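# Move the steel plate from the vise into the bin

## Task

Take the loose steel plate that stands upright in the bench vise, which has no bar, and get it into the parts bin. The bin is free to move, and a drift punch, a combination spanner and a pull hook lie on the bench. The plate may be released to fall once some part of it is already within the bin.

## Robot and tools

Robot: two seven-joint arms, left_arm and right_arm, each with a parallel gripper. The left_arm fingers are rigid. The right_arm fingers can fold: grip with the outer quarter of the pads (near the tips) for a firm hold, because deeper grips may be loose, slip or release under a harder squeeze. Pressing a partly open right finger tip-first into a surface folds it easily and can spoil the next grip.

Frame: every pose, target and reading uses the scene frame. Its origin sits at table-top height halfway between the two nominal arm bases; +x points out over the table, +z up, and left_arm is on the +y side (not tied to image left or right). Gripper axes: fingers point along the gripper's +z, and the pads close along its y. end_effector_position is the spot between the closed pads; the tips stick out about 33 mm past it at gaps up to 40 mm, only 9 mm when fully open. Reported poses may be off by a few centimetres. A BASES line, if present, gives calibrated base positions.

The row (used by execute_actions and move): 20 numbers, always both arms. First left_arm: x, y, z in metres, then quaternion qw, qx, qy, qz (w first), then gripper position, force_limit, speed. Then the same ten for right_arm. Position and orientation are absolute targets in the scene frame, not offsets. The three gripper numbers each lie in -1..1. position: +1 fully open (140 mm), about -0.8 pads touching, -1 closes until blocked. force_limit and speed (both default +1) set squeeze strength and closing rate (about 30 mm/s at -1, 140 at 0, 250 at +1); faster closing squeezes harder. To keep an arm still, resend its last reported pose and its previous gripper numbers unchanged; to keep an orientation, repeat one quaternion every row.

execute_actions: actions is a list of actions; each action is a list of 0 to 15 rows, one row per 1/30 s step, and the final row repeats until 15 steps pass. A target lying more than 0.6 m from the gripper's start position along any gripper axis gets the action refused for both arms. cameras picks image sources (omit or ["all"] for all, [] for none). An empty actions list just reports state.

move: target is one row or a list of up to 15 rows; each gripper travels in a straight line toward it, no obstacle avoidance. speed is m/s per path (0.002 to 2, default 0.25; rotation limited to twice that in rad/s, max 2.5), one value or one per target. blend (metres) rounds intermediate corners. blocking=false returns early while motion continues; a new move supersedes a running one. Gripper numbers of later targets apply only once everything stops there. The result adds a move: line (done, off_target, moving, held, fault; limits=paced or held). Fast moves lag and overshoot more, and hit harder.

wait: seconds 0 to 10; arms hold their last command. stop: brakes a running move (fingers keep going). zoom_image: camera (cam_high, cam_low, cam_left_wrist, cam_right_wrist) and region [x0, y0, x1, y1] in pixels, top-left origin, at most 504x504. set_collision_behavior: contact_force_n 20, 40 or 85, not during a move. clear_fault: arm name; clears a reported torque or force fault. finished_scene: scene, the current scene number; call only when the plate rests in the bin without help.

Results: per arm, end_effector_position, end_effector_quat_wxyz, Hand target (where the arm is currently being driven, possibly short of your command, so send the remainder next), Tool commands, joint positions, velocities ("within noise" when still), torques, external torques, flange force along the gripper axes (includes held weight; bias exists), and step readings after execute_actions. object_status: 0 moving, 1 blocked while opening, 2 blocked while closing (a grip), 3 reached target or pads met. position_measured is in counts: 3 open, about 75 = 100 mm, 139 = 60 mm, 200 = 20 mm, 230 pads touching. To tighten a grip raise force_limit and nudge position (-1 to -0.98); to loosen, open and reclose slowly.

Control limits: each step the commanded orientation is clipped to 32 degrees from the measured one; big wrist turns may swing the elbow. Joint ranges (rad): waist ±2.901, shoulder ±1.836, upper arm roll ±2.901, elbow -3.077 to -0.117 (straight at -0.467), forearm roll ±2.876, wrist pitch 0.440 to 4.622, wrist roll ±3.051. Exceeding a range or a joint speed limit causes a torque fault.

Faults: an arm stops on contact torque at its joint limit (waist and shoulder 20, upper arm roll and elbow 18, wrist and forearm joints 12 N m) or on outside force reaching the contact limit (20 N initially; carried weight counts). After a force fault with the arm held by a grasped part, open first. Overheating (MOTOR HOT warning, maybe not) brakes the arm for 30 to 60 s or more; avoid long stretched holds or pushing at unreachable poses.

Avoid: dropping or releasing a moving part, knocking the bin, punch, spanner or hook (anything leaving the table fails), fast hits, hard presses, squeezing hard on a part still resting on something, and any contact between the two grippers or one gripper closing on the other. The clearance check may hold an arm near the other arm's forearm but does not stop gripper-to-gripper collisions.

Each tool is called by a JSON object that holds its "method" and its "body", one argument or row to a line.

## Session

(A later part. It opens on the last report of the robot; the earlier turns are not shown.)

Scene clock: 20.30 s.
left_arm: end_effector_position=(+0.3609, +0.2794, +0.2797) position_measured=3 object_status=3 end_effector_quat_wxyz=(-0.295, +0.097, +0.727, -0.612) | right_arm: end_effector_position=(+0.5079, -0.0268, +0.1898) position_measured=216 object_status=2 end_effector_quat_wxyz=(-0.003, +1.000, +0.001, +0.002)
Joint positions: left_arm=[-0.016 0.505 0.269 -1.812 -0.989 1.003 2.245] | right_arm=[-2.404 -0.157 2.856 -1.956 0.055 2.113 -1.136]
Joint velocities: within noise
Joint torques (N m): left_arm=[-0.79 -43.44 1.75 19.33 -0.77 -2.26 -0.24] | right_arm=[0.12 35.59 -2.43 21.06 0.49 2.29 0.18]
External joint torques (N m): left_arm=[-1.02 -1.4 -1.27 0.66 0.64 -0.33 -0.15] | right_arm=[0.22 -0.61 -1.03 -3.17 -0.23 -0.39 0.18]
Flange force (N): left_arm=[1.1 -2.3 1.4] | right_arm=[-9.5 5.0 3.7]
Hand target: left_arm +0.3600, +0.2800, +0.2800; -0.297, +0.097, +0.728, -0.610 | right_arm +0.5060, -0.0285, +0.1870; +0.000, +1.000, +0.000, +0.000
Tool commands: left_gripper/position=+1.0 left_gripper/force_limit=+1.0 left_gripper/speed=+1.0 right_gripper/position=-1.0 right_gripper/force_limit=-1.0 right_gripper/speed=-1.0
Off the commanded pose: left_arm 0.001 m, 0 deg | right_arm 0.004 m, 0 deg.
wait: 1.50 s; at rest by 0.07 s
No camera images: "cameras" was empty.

{"method": "move", "body": {
  "target": [
    [0.36,0.28,0.28,-0.297,0.097,0.728,-0.610,1,1,1,0.508,-0.0275,0.205,0,1,0,0,-1,-1,-1]
  ],
  "speed": 0.03,
  "cameras": ["cam_low","cam_right_wrist"]
}}

{"method": "zoom_image", "body": {
  "camera": "cam_low",
  "region": [160, 140, 290, 250]
}}

Scene clock: 21.53 s.
left_arm: end_effector_position=(+0.3609, +0.2794, +0.2797) position_measured=3 object_status=3 end_effector_quat_wxyz=(-0.295, +0.097, +0.727, -0.612) | right_arm: end_effector_position=(+0.5076, -0.0268, +0.2026) position_measured=216 object_status=2 end_effector_quat_wxyz=(-0.001, +1.000, +0.001, -0.001)
Joint positions: left_arm=[-0.016 0.505 0.269 -1.812 -0.989 1.003 2.245] | right_arm=[-2.404 -0.151 2.856 -1.928 0.05 2.071 -1.134]
Joint velocities: left_arm=[within noise] | right_arm=[-0.001 0.001 0 0.001 0 -0.003 0]
Joint torques (N m): left_arm=[-0.77 -43.42 1.78 19.34 -0.75 -2.26 -0.23] | right_arm=[0.03 38.17 -2.78 24.43 0.43 2.2 0.19]
External joint torques (N m): left_arm=[-0.81 -1.47 -1.09 0.69 0.67 -0.32 -0.15] | right_arm=[0.1 1.99 -1.47 0.02 -0.31 -0.46 0.19]
Flange force (N): left_arm=[1.4 -2.3 1.1] | right_arm=[-5.2 3.2 -3.2]
Hand target: left_arm +0.3600, +0.2800, +0.2800; -0.297, +0.097, +0.728, -0.610 | right_arm +0.5080, -0.0275, +0.2050; +0.000, +1.000, +0.000, +0.000
Off the commanded pose: left_arm 0.001 m, 0 deg | right_arm 0.003 m, 0 deg.
move: done
Images, in order (width x height): cam_low 672x504, cam_right_wrist 672x504.

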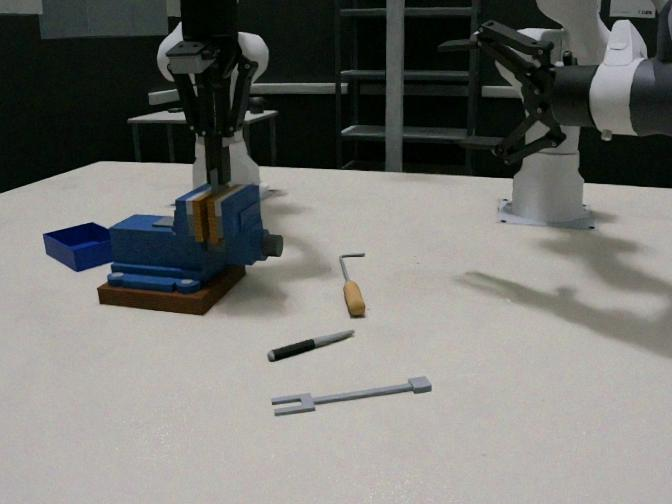

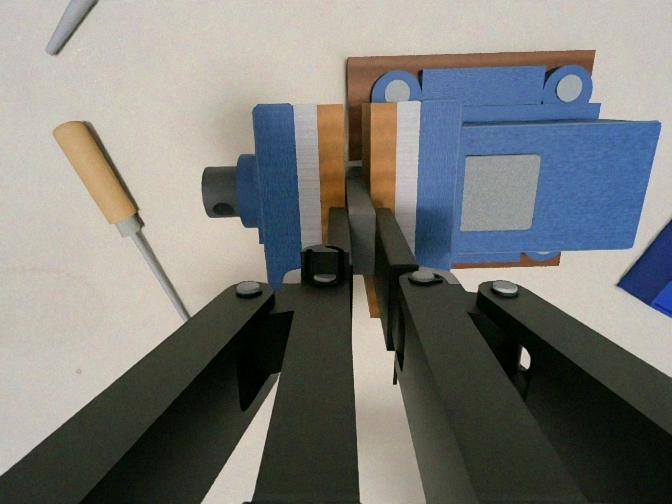

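Scaled by 3.877 from the camera's 672x504 image, which has a finer 960x720 frame.

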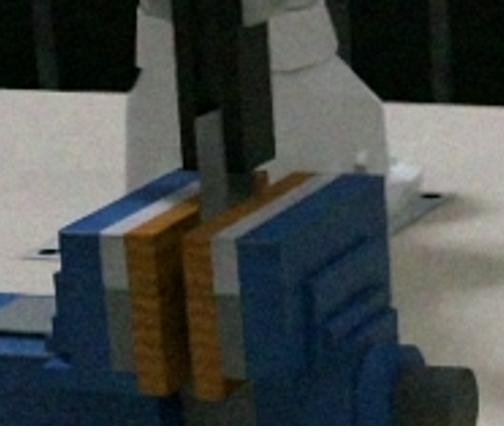

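{"method": "move", "body": {
  "target": [
    [0.36,0.28,0.28,-0.297,0.097,0.728,-0.610,1,1,1,0.508,-0.0275,0.34,0,1,0,0,-1,-1,-1]
  ],
  "speed": 0.08
}}

Scene clock: 24.07 s.
left_arm: end_effector_position=(+0.3609, +0.2794, +0.2797) position_measured=3 object_status=3 end_effector_quat_wxyz=(-0.295, +0.097, +0.727, -0.612) | right_arm: end_effector_position=(+0.5072, -0.0261, +0.3385) position_measured=216 object_status=2 end_effector_quat_wxyz=(-0.001, +1.000, +0.002, -0.001)
Joint positions: left_arm=[-0.016 0.505 0.269 -1.812 -0.989 1.003 2.245] | right_arm=[-2.404 -0.096 2.855 -1.647 0.03 1.738 -1.119]
Joint velocities: left_arm=[within noise] | right_arm=[0 0 0 0.002 0.001 -0.005 0.002]
Joint torques (N m): left_arm=[-0.76 -43.47 1.8 19.31 -0.76 -2.24 -0.23] | right_arm=[0.48 36.42 -2.07 24.92 0.67 2.52 0.17]
External joint torques (N m): left_arm=[-0.75 -1.45 -1.02 0.65 0.66 -0.3 -0.14] | right_arm=[0.67 1.53 -1.1 0.03 -0.14 -0.14 0.17]
Flange force (N): left_arm=[1.6 -2.3 1.2] | right_arm=[-4.8 2.3 -0.2]
Hand target: left_arm +0.3600, +0.2800, +0.2800; -0.297, +0.097, +0.728, -0.610 | right_arm +0.5080, -0.0275, +0.3400; +0.000, +1.000, +0.000, +0.000
Off the commanded pose: left_arm 0.001 m, 0 deg | right_arm 0.002 m, 0 deg.
move: done

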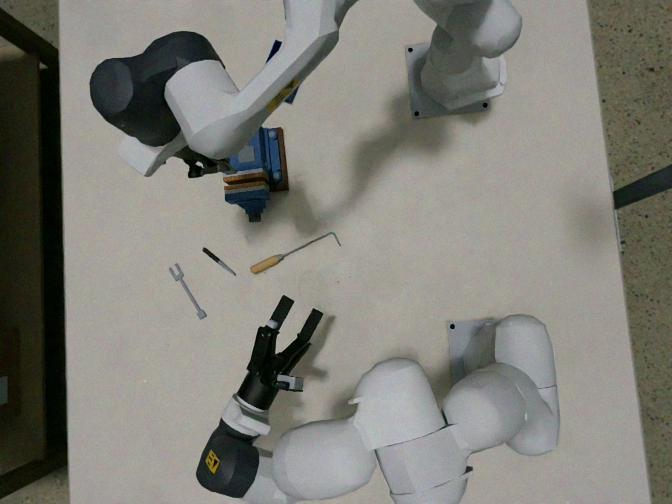

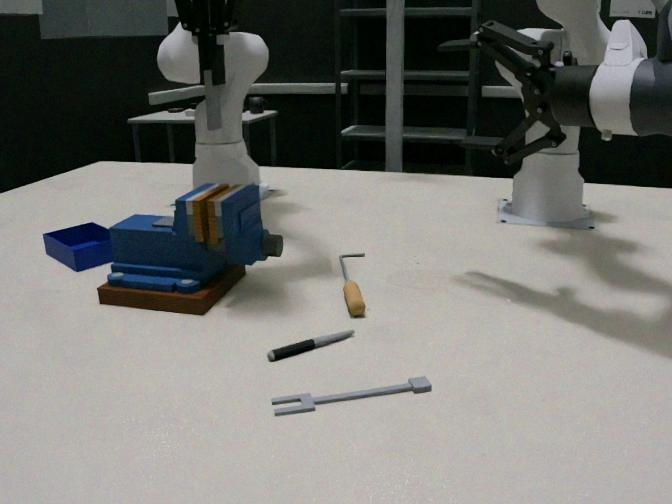

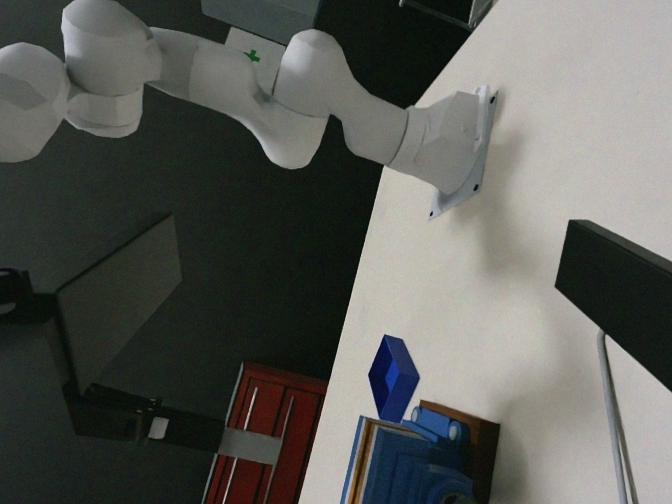

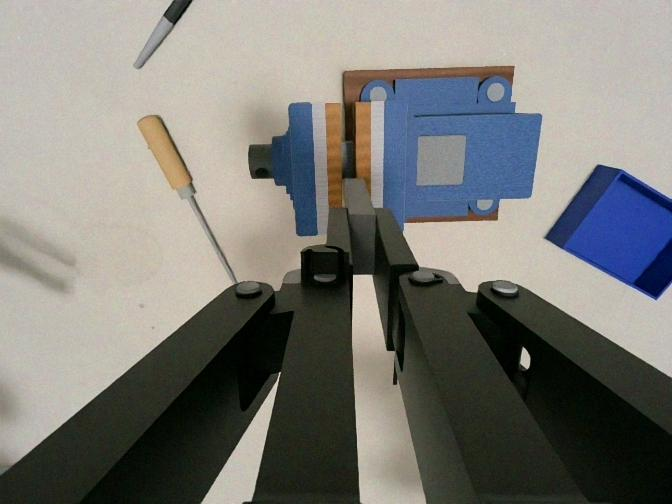

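{"method": "move", "body": {
  "target": [
    [0.36,0.28,0.28,-0.297,0.097,0.728,-0.610,1,1,1,0.48,-0.18,0.34,0,1,0,0,-1,-1,-1]
  ],
  "speed": 0.15
}}

Scene clock: 26.50 s.
left_arm: end_effector_position=(+0.3609, +0.2794, +0.2797) position_measured=3 object_status=3 end_effector_quat_wxyz=(-0.295, +0.097, +0.727, -0.612) | right_arm: end_effector_position=(+0.4789, -0.1800, +0.3382) position_measured=216 object_status=2 end_effector_quat_wxyz=(+0.000, +1.000, -0.003, -0.003)
Joint positions: left_arm=[-0.016 0.505 0.269 -1.812 -0.989 1.003 2.245] | right_arm=[-2.491 0.171 2.747 -1.941 -0.065 1.776 -1.28]
Joint velocities: left_arm=[within noise] | right_arm=[0.001 0.001 0 -0.001 -0.001 -0.001 -0.006]
Joint torques (N m): left_arm=[-0.82 -43.45 1.76 19.31 -0.77 -2.24 -0.24] | right_arm=[0.57 26.22 1.27 23.96 0.59 2.93 -0.14]
External joint torques (N m): left_arm=[-0.83 -1.34 -1.09 0.66 0.65 -0.29 -0.15] | right_arm=[0.57 1.77 -0.72 -0.95 -0.24 0.28 -0.14]
Flange force (N): left_arm=[1.2 -2.2 1.1] | right_arm=[-8.3 2.8 3.2]
Hand target: left_arm +0.3600, +0.2800, +0.2800; -0.297, +0.097, +0.728, -0.610 | right_arm +0.4800, -0.1800, +0.3400; +0.000, +1.000, +0.000, +0.000
Off the commanded pose: left_arm 0.001 m, 0 deg | right_arm 0.002 m, 1 deg.
move: done

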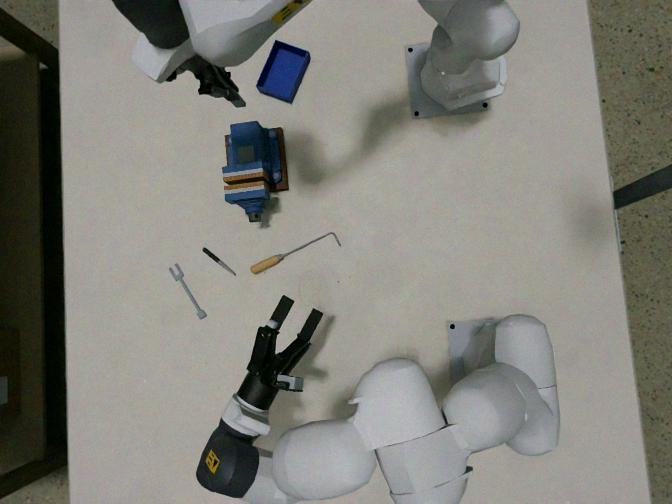

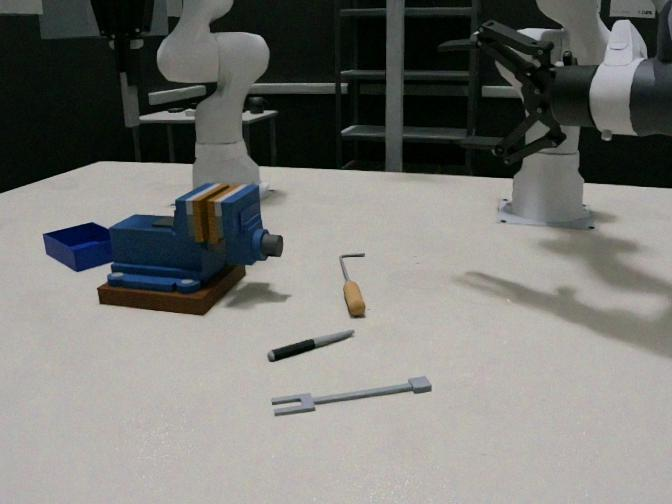

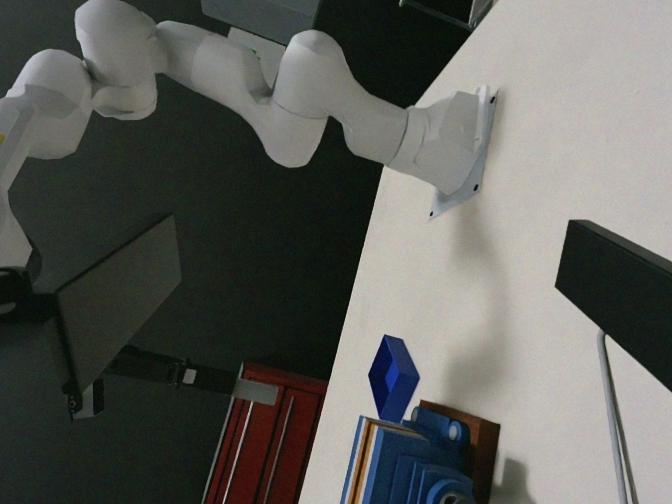

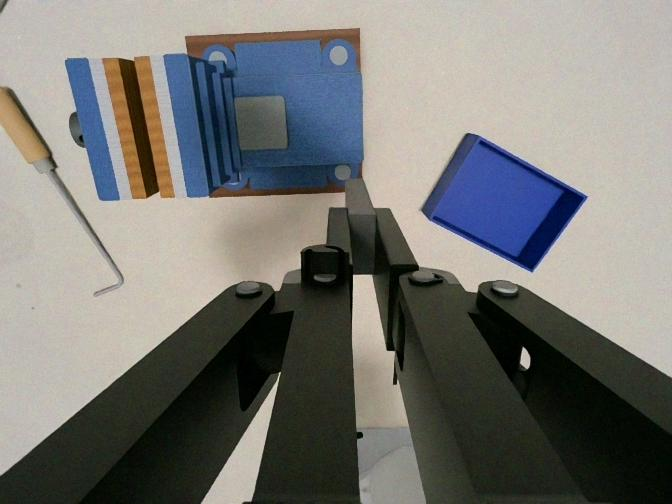

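{"method": "move", "body": {
  "target": [
    [0.36,0.28,0.28,-0.297,0.097,0.728,-0.610,1,1,1,0.485,-0.34,0.30,0,1,0,0,-1,-1,-1]
  ],
  "speed": 0.15
}}

Scene clock: 29.13 s.
left_arm: end_effector_position=(+0.3609, +0.2794, +0.2797) position_measured=3 object_status=3 end_effector_quat_wxyz=(-0.295, +0.097, +0.727, -0.612) | right_arm: end_effector_position=(+0.4837, -0.3397, +0.2999) position_measured=216 object_status=2 end_effector_quat_wxyz=(-0.001, +1.000, -0.003, -0.001)
Joint positions: left_arm=[-0.016 0.505 0.27 -1.812 -0.989 1.003 2.245] | right_arm=[-2.577 0.217 2.535 -2.058 -0.126 1.874 -1.549]
Joint velocities: left_arm=[within noise] | right_arm=[-0.002 0 0.001 0 0.001 0.001 -0.005]
Joint torques (N m): left_arm=[-0.8 -43.43 1.77 19.31 -0.77 -2.25 -0.23] | right_arm=[0.69 20.04 2.71 24.31 0.76 2.95 -0.17]
External joint torques (N m): left_arm=[-0.84 -1.44 -1.1 0.67 0.65 -0.31 -0.14] | right_arm=[0.63 0.14 -1.11 -0.4 -0.08 0.3 -0.17]
Flange force (N): left_arm=[1.3 -2.3 1.2] | right_arm=[-0.3 1.1 1.9]
Hand target: left_arm +0.3600, +0.2800, +0.2800; -0.297, +0.097, +0.728, -0.610 | right_arm +0.4850, -0.3400, +0.3000; +0.000, +1.000, +0.000, +0.000
Off the commanded pose: left_arm 0.001 m, 0 deg | right_arm 0.001 m, 0 deg.
move: done

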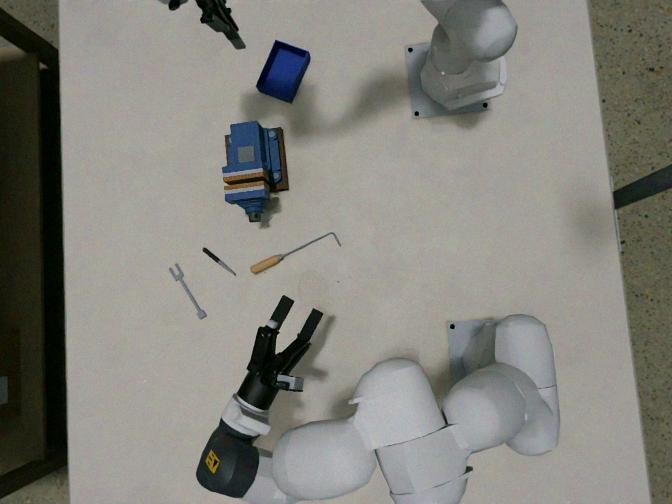

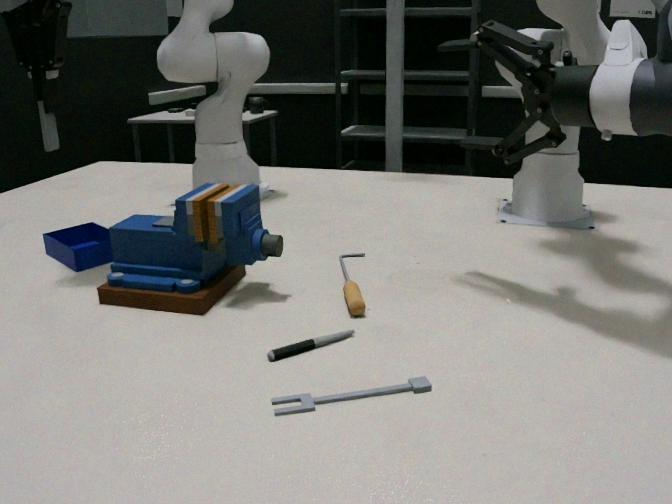

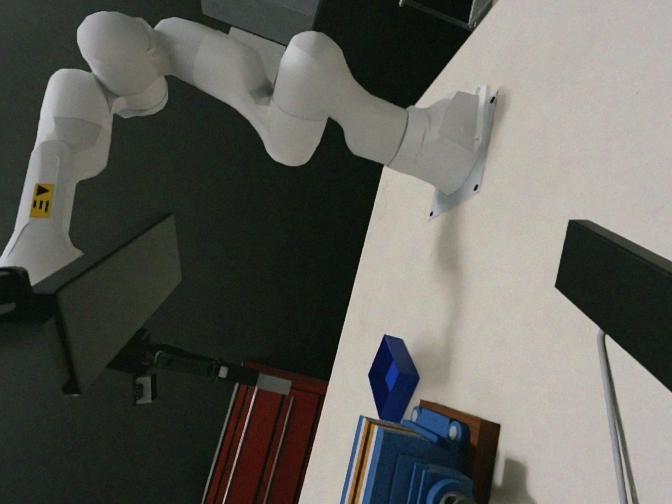

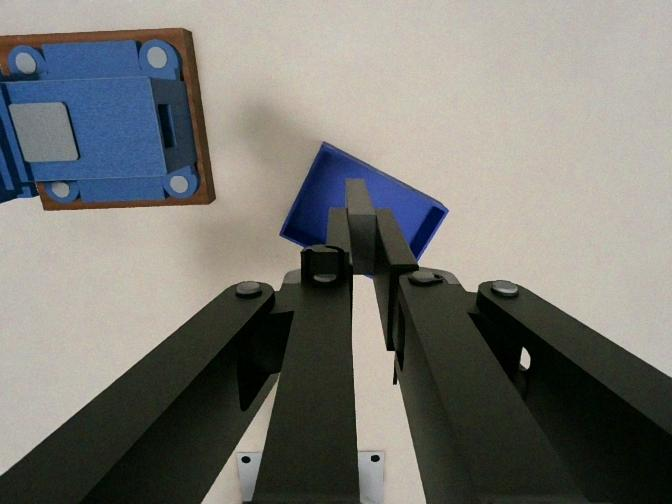

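{"method": "move", "body": {
  "target": [
    [0.36,0.28,0.28,-0.297,0.097,0.728,-0.610,1,1,1,0.478,-0.352,0.17,0,1,0,0,-1,-1,-1]
  ],
  "speed": 0.1
}}

{"method": "zoom_image", "body": {
  "camera": "cam_low",
  "region": [0, 140, 200, 290]
}}

{"method": "zoom_image", "body": {
  "camera": "cam_right_wrist",
  "region": [220, 100, 500, 320]
}}

Scene clock: 31.60 s.
left_arm: end_effector_position=(+0.3609, +0.2794, +0.2797) position_measured=3 object_status=3 end_effector_quat_wxyz=(-0.295, +0.097, +0.727, -0.612) | right_arm: end_effector_position=(+0.4767, -0.3527, +0.1700) position_measured=216 object_status=2 end_effector_quat_wxyz=(+0.001, +1.000, -0.002, -0.001)
Joint positions: left_arm=[-0.016 0.505 0.27 -1.812 -0.989 1.003 2.245] | right_arm=[-2.578 0.11 2.468 -2.304 -0.088 2.214 -1.612]
Joint velocities: left_arm=[within noise] | right_arm=[0 -0.001 0 0 -0.001 0.002 -0.005]
Joint torques (N m): left_arm=[-0.79 -43.43 1.74 19.3 -0.77 -2.24 -0.23] | right_arm=[0.54 21.5 0.97 22.7 1.15 2.96 -0.15]
External joint torques (N m): left_arm=[-0.8 -1.41 -1.11 0.64 0.65 -0.3 -0.14] | right_arm=[0.49 0.1 -1.06 -0.57 0.44 0.32 -0.15]
Flange force (N): left_arm=[1.4 -2.2 1.2] | right_arm=[0.0 0.9 2.5]
Hand target: left_arm +0.3600, +0.2800, +0.2800; -0.297, +0.097, +0.728, -0.610 | right_arm +0.4780, -0.3520, +0.1700; +0.000, +1.000, +0.000, +0.000
Off the commanded pose: left_arm 0.001 m, 0 deg | right_arm 0.001 m, 0 deg.
move: done

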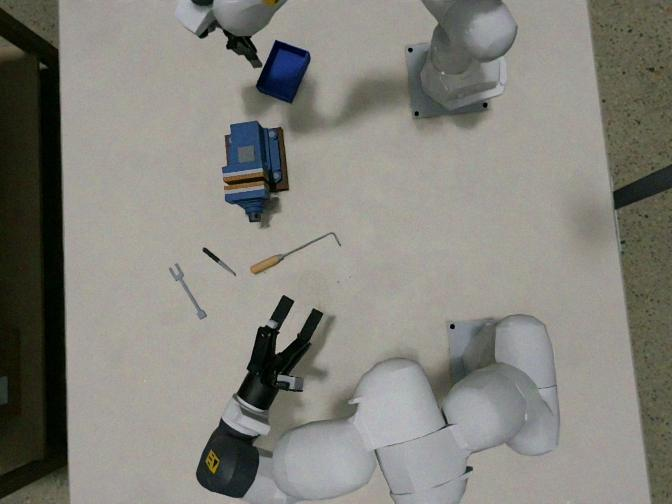

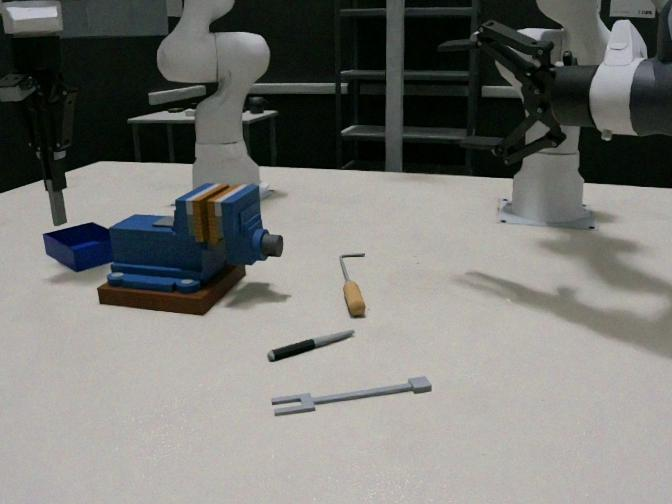

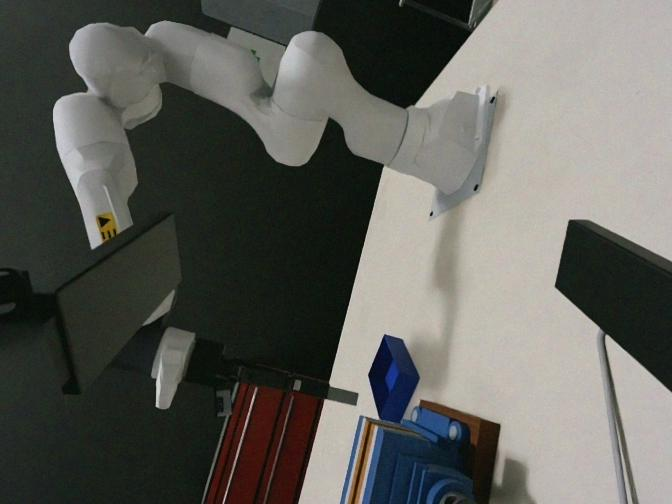

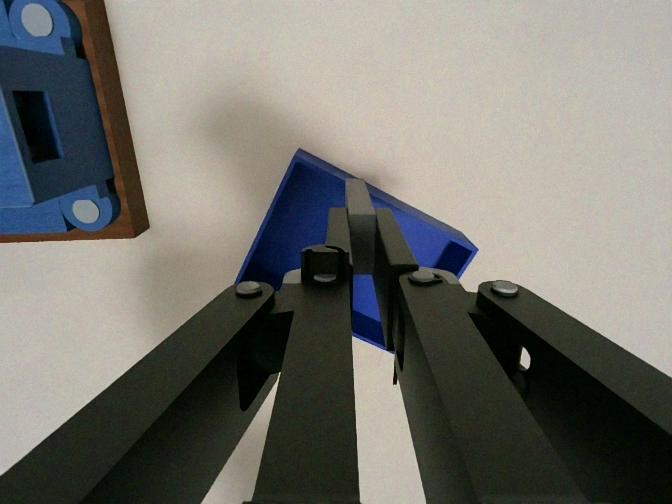

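Scaled by 2.520 from the camera's 672x504 image, which has a finer 960x720 frame.

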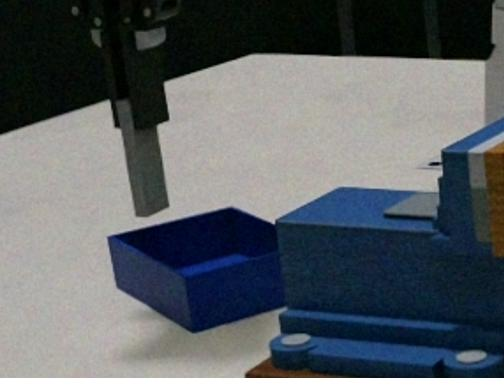

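Scaled by 1.800 from the camera's 672x504 image, which has a finer 960x720 frame.

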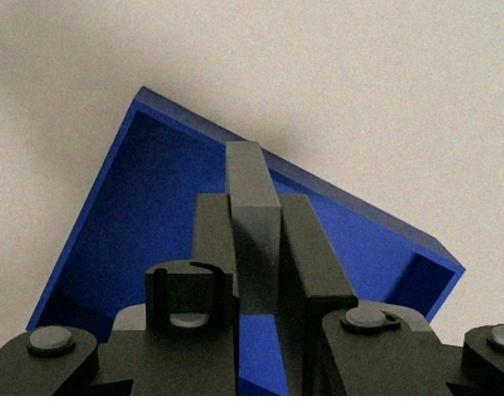

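{"method": "move", "body": {
  "target": [
    [0.36,0.28,0.28,-0.297,0.097,0.728,-0.610,1,1,1,0.446,-0.349,0.165,0,1,0,0,-1,-1,-1]
  ],
  "speed": 0.1
}}

{"method": "zoom_image", "body": {
  "camera": "cam_low",
  "region": [0, 140, 200, 290]
}}

{"method": "zoom_image", "body": {
  "camera": "cam_right_wrist",
  "region": [220, 100, 500, 320]
}}

Scene clock: 33.30 s.
left_arm: end_effector_position=(+0.3609, +0.2794, +0.2797) position_measured=3 object_status=3 end_effector_quat_wxyz=(-0.295, +0.097, +0.727, -0.612) | right_arm: end_effector_position=(+0.4446, -0.3484, +0.1635) position_measured=216 object_status=2 end_effector_quat_wxyz=(-0.001, +1.000, +0.002, -0.003)
Joint positions: left_arm=[-0.016 0.505 0.27 -1.812 -0.989 1.003 2.245] | right_arm=[-2.602 0.211 2.494 -2.412 -0.16 2.231 -1.564]
Joint velocities: left_arm=[within noise] | right_arm=[0.001 0 0.001 -0.002 0 0 0.007]
Joint torques (N m): left_arm=[-0.83 -43.41 1.78 19.31 -0.78 -2.24 -0.25] | right_arm=[0.15 20.32 3.23 21.89 0.44 2.92 0.27]
External joint torques (N m): left_arm=[-0.87 -1.28 -1.1 0.59 0.64 -0.3 -0.16] | right_arm=[0.21 1.6 -0.18 -1.09 -0.25 0.26 0.27]
Flange force (N): left_arm=[1.2 -2.1 1.2] | right_arm=[-9.7 -1.2 -0.9]
Hand target: left_arm +0.3600, +0.2800, +0.2800; -0.297, +0.097, +0.728, -0.610 | right_arm +0.4460, -0.3490, +0.1650; +0.000, +1.000, +0.000, +0.000
Off the commanded pose: left_arm 0.001 m, 0 deg | right_arm 0.002 m, 0 deg.
move: done

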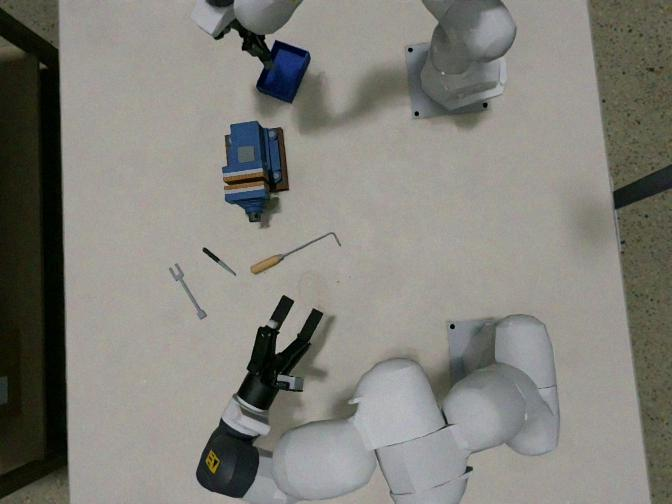

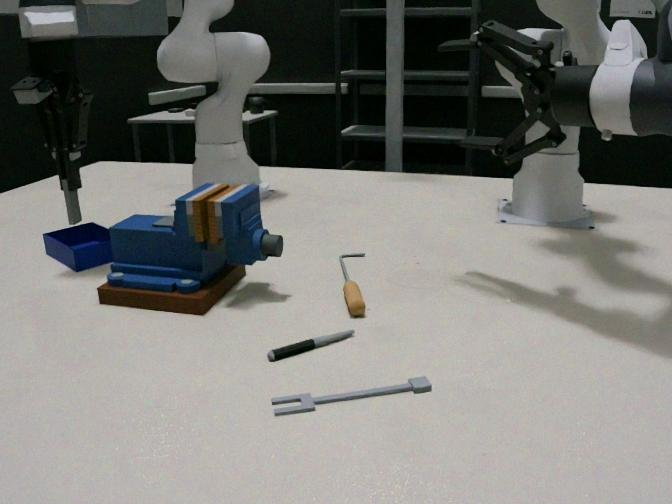

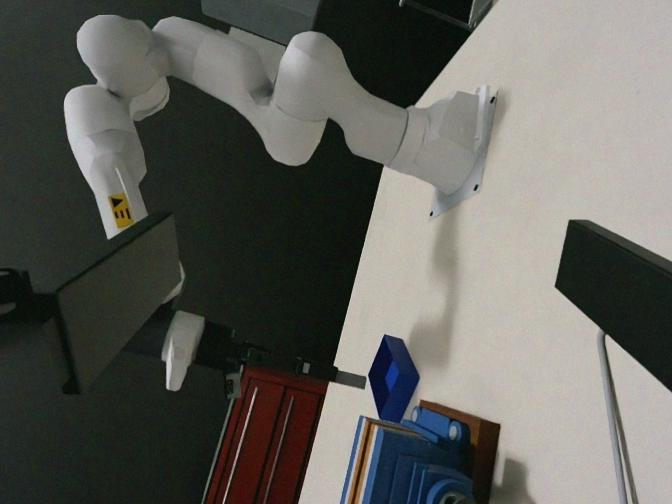

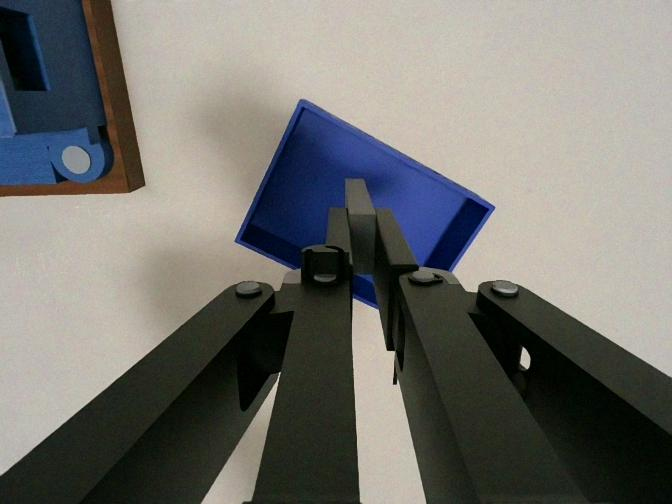

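Scaled by 2.520 from the camera's 672x504 image, which has a finer 960x720 frame.

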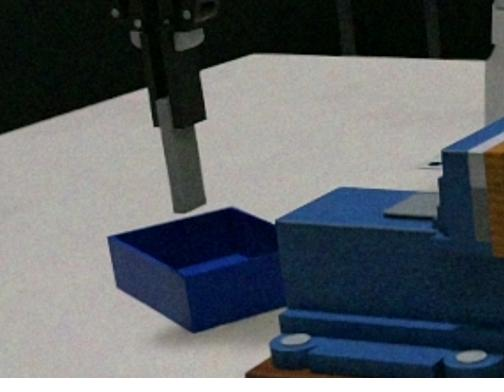

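Scaled by 1.800 from the camera's 672x504 image, which has a finer 960x720 frame.

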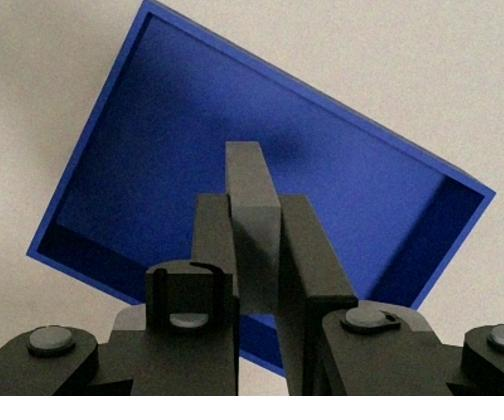

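{"method": "move", "body": {
  "target": [
    [0.36,0.28,0.28,-0.297,0.097,0.728,-0.610,1,1,1,0.444,-0.351,0.13,0,1,0,0,-1,-1,-1]
  ],
  "speed": 0.05
}}

{"method": "zoom_image", "body": {
  "camera": "cam_low",
  "region": [0, 140, 200, 290]
}}

{"method": "zoom_image", "body": {
  "camera": "cam_left_wrist",
  "region": [250, 310, 450, 440]
}}

{"method": "zoom_image", "body": {
  "camera": "cam_right_wrist",
  "region": [220, 100, 500, 320]
}}

Scene clock: 34.93 s.
left_arm: end_effector_position=(+0.3609, +0.2794, +0.2797) position_measured=3 object_status=3 end_effector_quat_wxyz=(-0.295, +0.097, +0.727, -0.612) | right_arm: end_effector_position=(+0.4429, -0.3517, +0.1302) position_measured=216 object_status=2 end_effector_quat_wxyz=(+0.001, +1.000, -0.002, -0.001)
Joint positions: left_arm=[-0.016 0.505 0.27 -1.812 -0.989 1.003 2.245] | right_arm=[-2.596 0.154 2.472 -2.459 -0.134 2.331 -1.585]
Joint velocities: left_arm=[within noise] | right_arm=[0 -0.002 0 0 0.001 0.004 -0.006]
Joint torques (N m): left_arm=[-0.78 -43.38 1.78 19.29 -0.76 -2.24 -0.23] | right_arm=[0.82 19.46 1.43 21.31 1.08 2.94 -0.21]
External joint torques (N m): left_arm=[-0.82 -1.42 -1.09 0.67 0.65 -0.3 -0.15] | right_arm=[0.78 0.01 -1.16 -0.77 0.45 0.29 -0.21]
Flange force (N): left_arm=[1.3 -2.3 1.1] | right_arm=[0.7 1.0 3.4]
Hand target: left_arm +0.3600, +0.2800, +0.2800; -0.297, +0.097, +0.728, -0.610 | right_arm +0.4440, -0.3510, +0.1300; +0.000, +1.000, +0.000, +0.000
Off the commanded pose: left_arm 0.001 m, 0 deg | right_arm 0.001 m, 0 deg.
move: done

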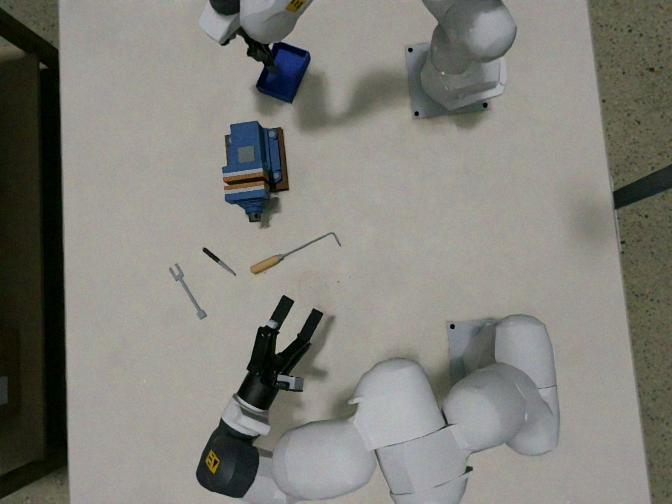

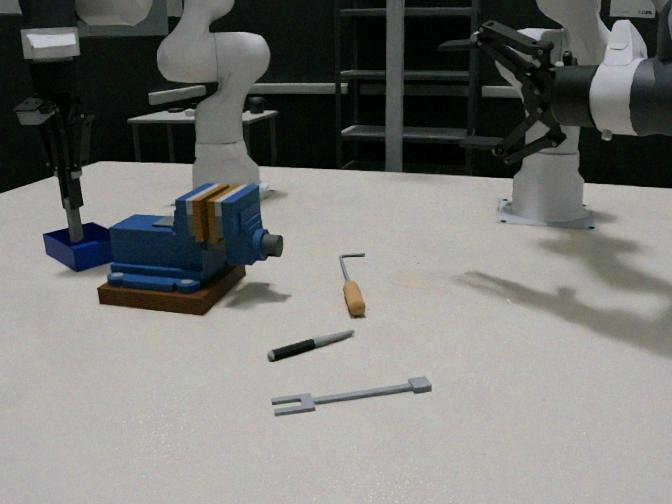

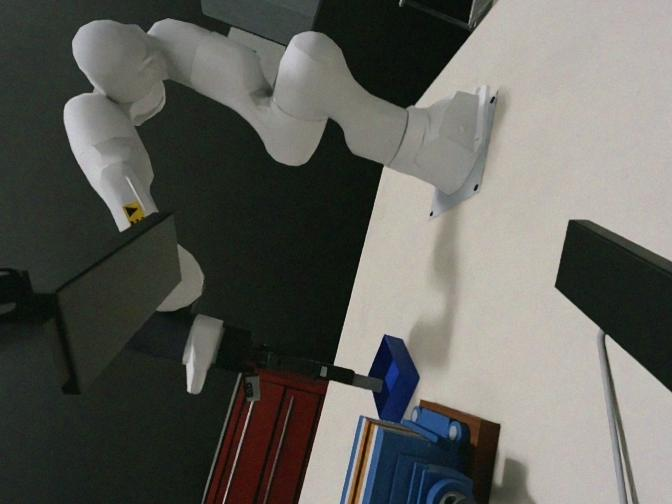

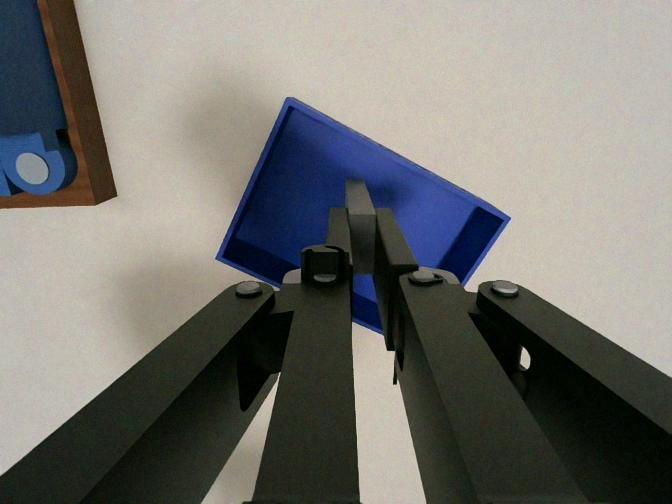

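Scaled by 2.520 from the camera's 672x504 image, which has a finer 960x720 frame.

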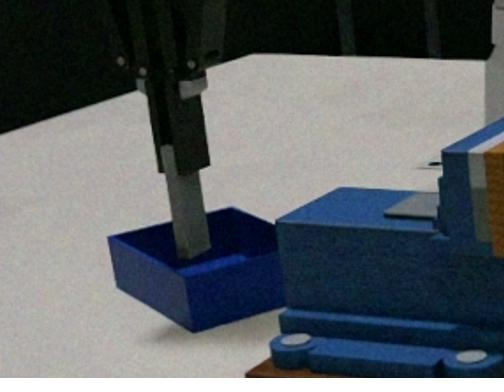

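Scaled by 2.520 from the camera's 672x504 image, which has a finer 960x720 frame.

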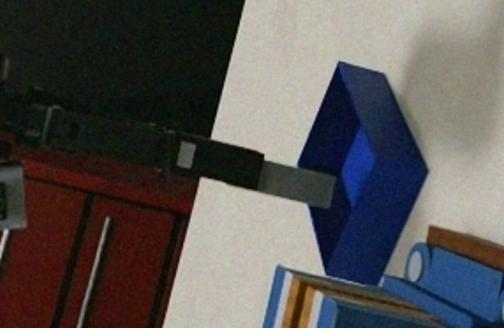

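Scaled by 1.800 from the camera's 672x504 image, which has a finer 960x720 frame.

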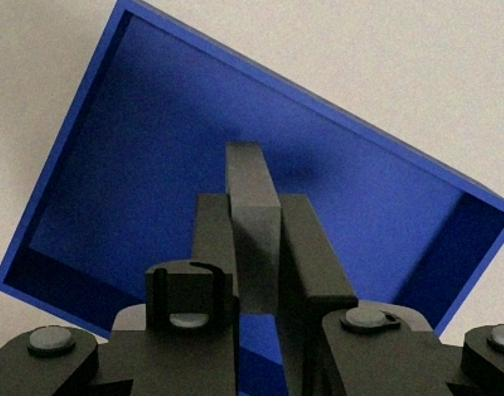

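{"method": "move", "body": {
  "target": [
    [0.36,0.28,0.28,-0.297,0.097,0.728,-0.610,1,1,1,0.442,-0.353,0.165,0,1,0,0,-1,-1,-1],
    [0.36,0.28,0.28,-0.297,0.097,0.728,-0.610,1,1,1,0.442,-0.355,0.16,-0.2093,0.945,-0.244,0.0548,-1,-1,-1]
  ],
  "speed": 0.12
}}

{"method": "zoom_image", "body": {
  "camera": "cam_low",
  "region": [0, 140, 200, 290]
}}

{"method": "zoom_image", "body": {
  "camera": "cam_right_wrist",
  "region": [220, 100, 500, 320]
}}

Scene clock: 40.93 s.
left_arm: end_effector_position=(+0.3609, +0.2794, +0.2797) position_measured=3 object_status=3 end_effector_quat_wxyz=(-0.295, +0.097, +0.727, -0.612) | right_arm: end_effector_position=(+0.4403, -0.3556, +0.1584) position_measured=216 object_status=2 end_effector_quat_wxyz=(-0.207, +0.946, -0.244, +0.052)
Joint positions: left_arm=[-0.016 0.505 0.27 -1.812 -0.989 1.003 2.245] | right_arm=[-2.614 0.344 2.267 -2.565 0.242 2.405 -1.559]
Joint velocities: left_arm=[within noise] | right_arm=[0.001 0.001 -0.001 0 0 0.004 0]
Joint torques (N m): left_arm=[-0.84 -43.42 1.79 19.29 -0.77 -2.23 -0.22] | right_arm=[0.87 12.46 5.69 20.81 1 2.73 -0.17]
External joint torques (N m): left_arm=[-0.86 -1.52 -1.06 0.69 0.65 -0.3 -0.14] | right_arm=[0.87 1.4 -1.06 -1.01 0.56 0.31 -0.13]
Flange force (N): left_arm=[1.5 -2.4 1.3] | right_arm=[-1.3 1.9 3.7]
Hand target: left_arm +0.3600, +0.2800, +0.2800; -0.297, +0.097, +0.728, -0.610 | right_arm +0.4420, -0.3550, +0.1600; -0.209, +0.945, -0.244, +0.055
Off the commanded pose: left_arm 0.001 m, 0 deg | right_arm 0.002 m, 0 deg.
move: done

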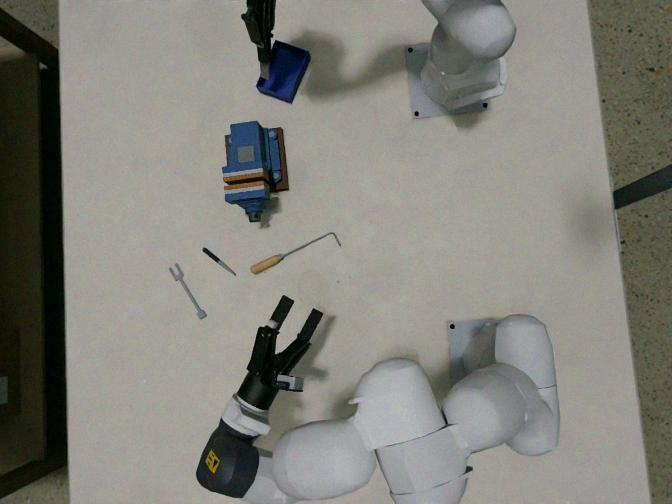

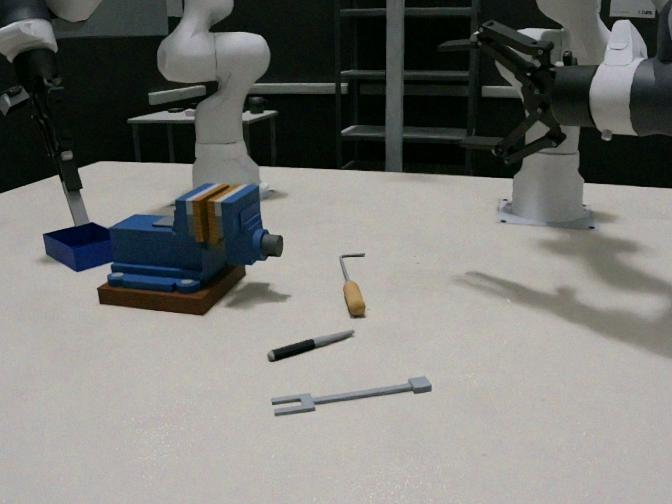

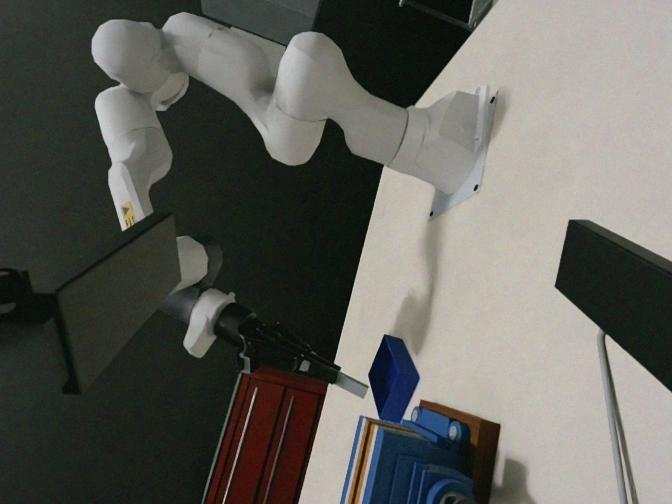

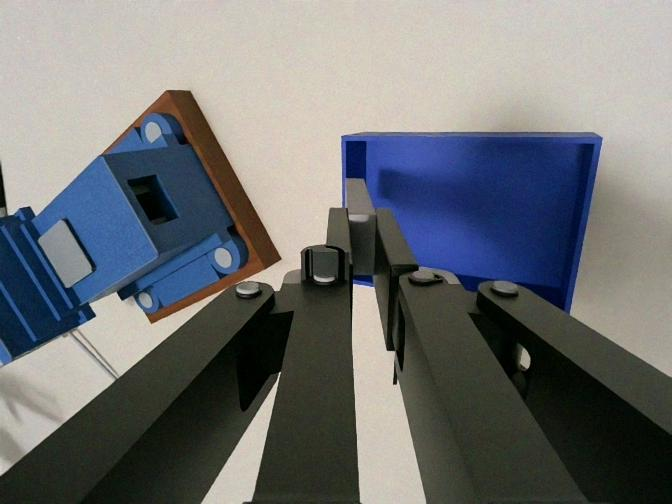

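Scaled by 2.520 from the camera's 672x504 image, which has a finer 960x720 frame.

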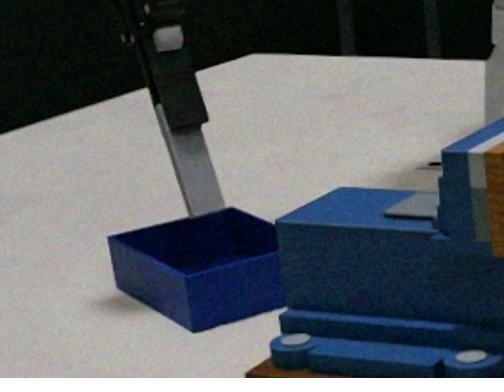

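Scaled by 1.800 from the camera's 672x504 image, which has a finer 960x720 frame.

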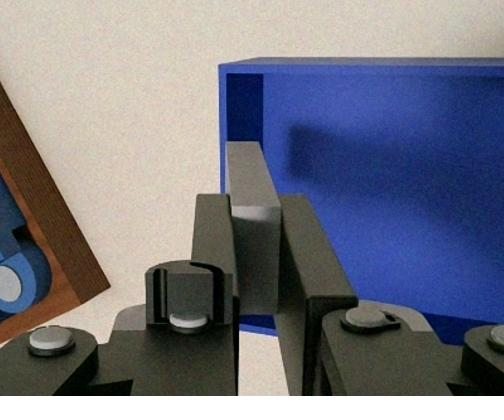

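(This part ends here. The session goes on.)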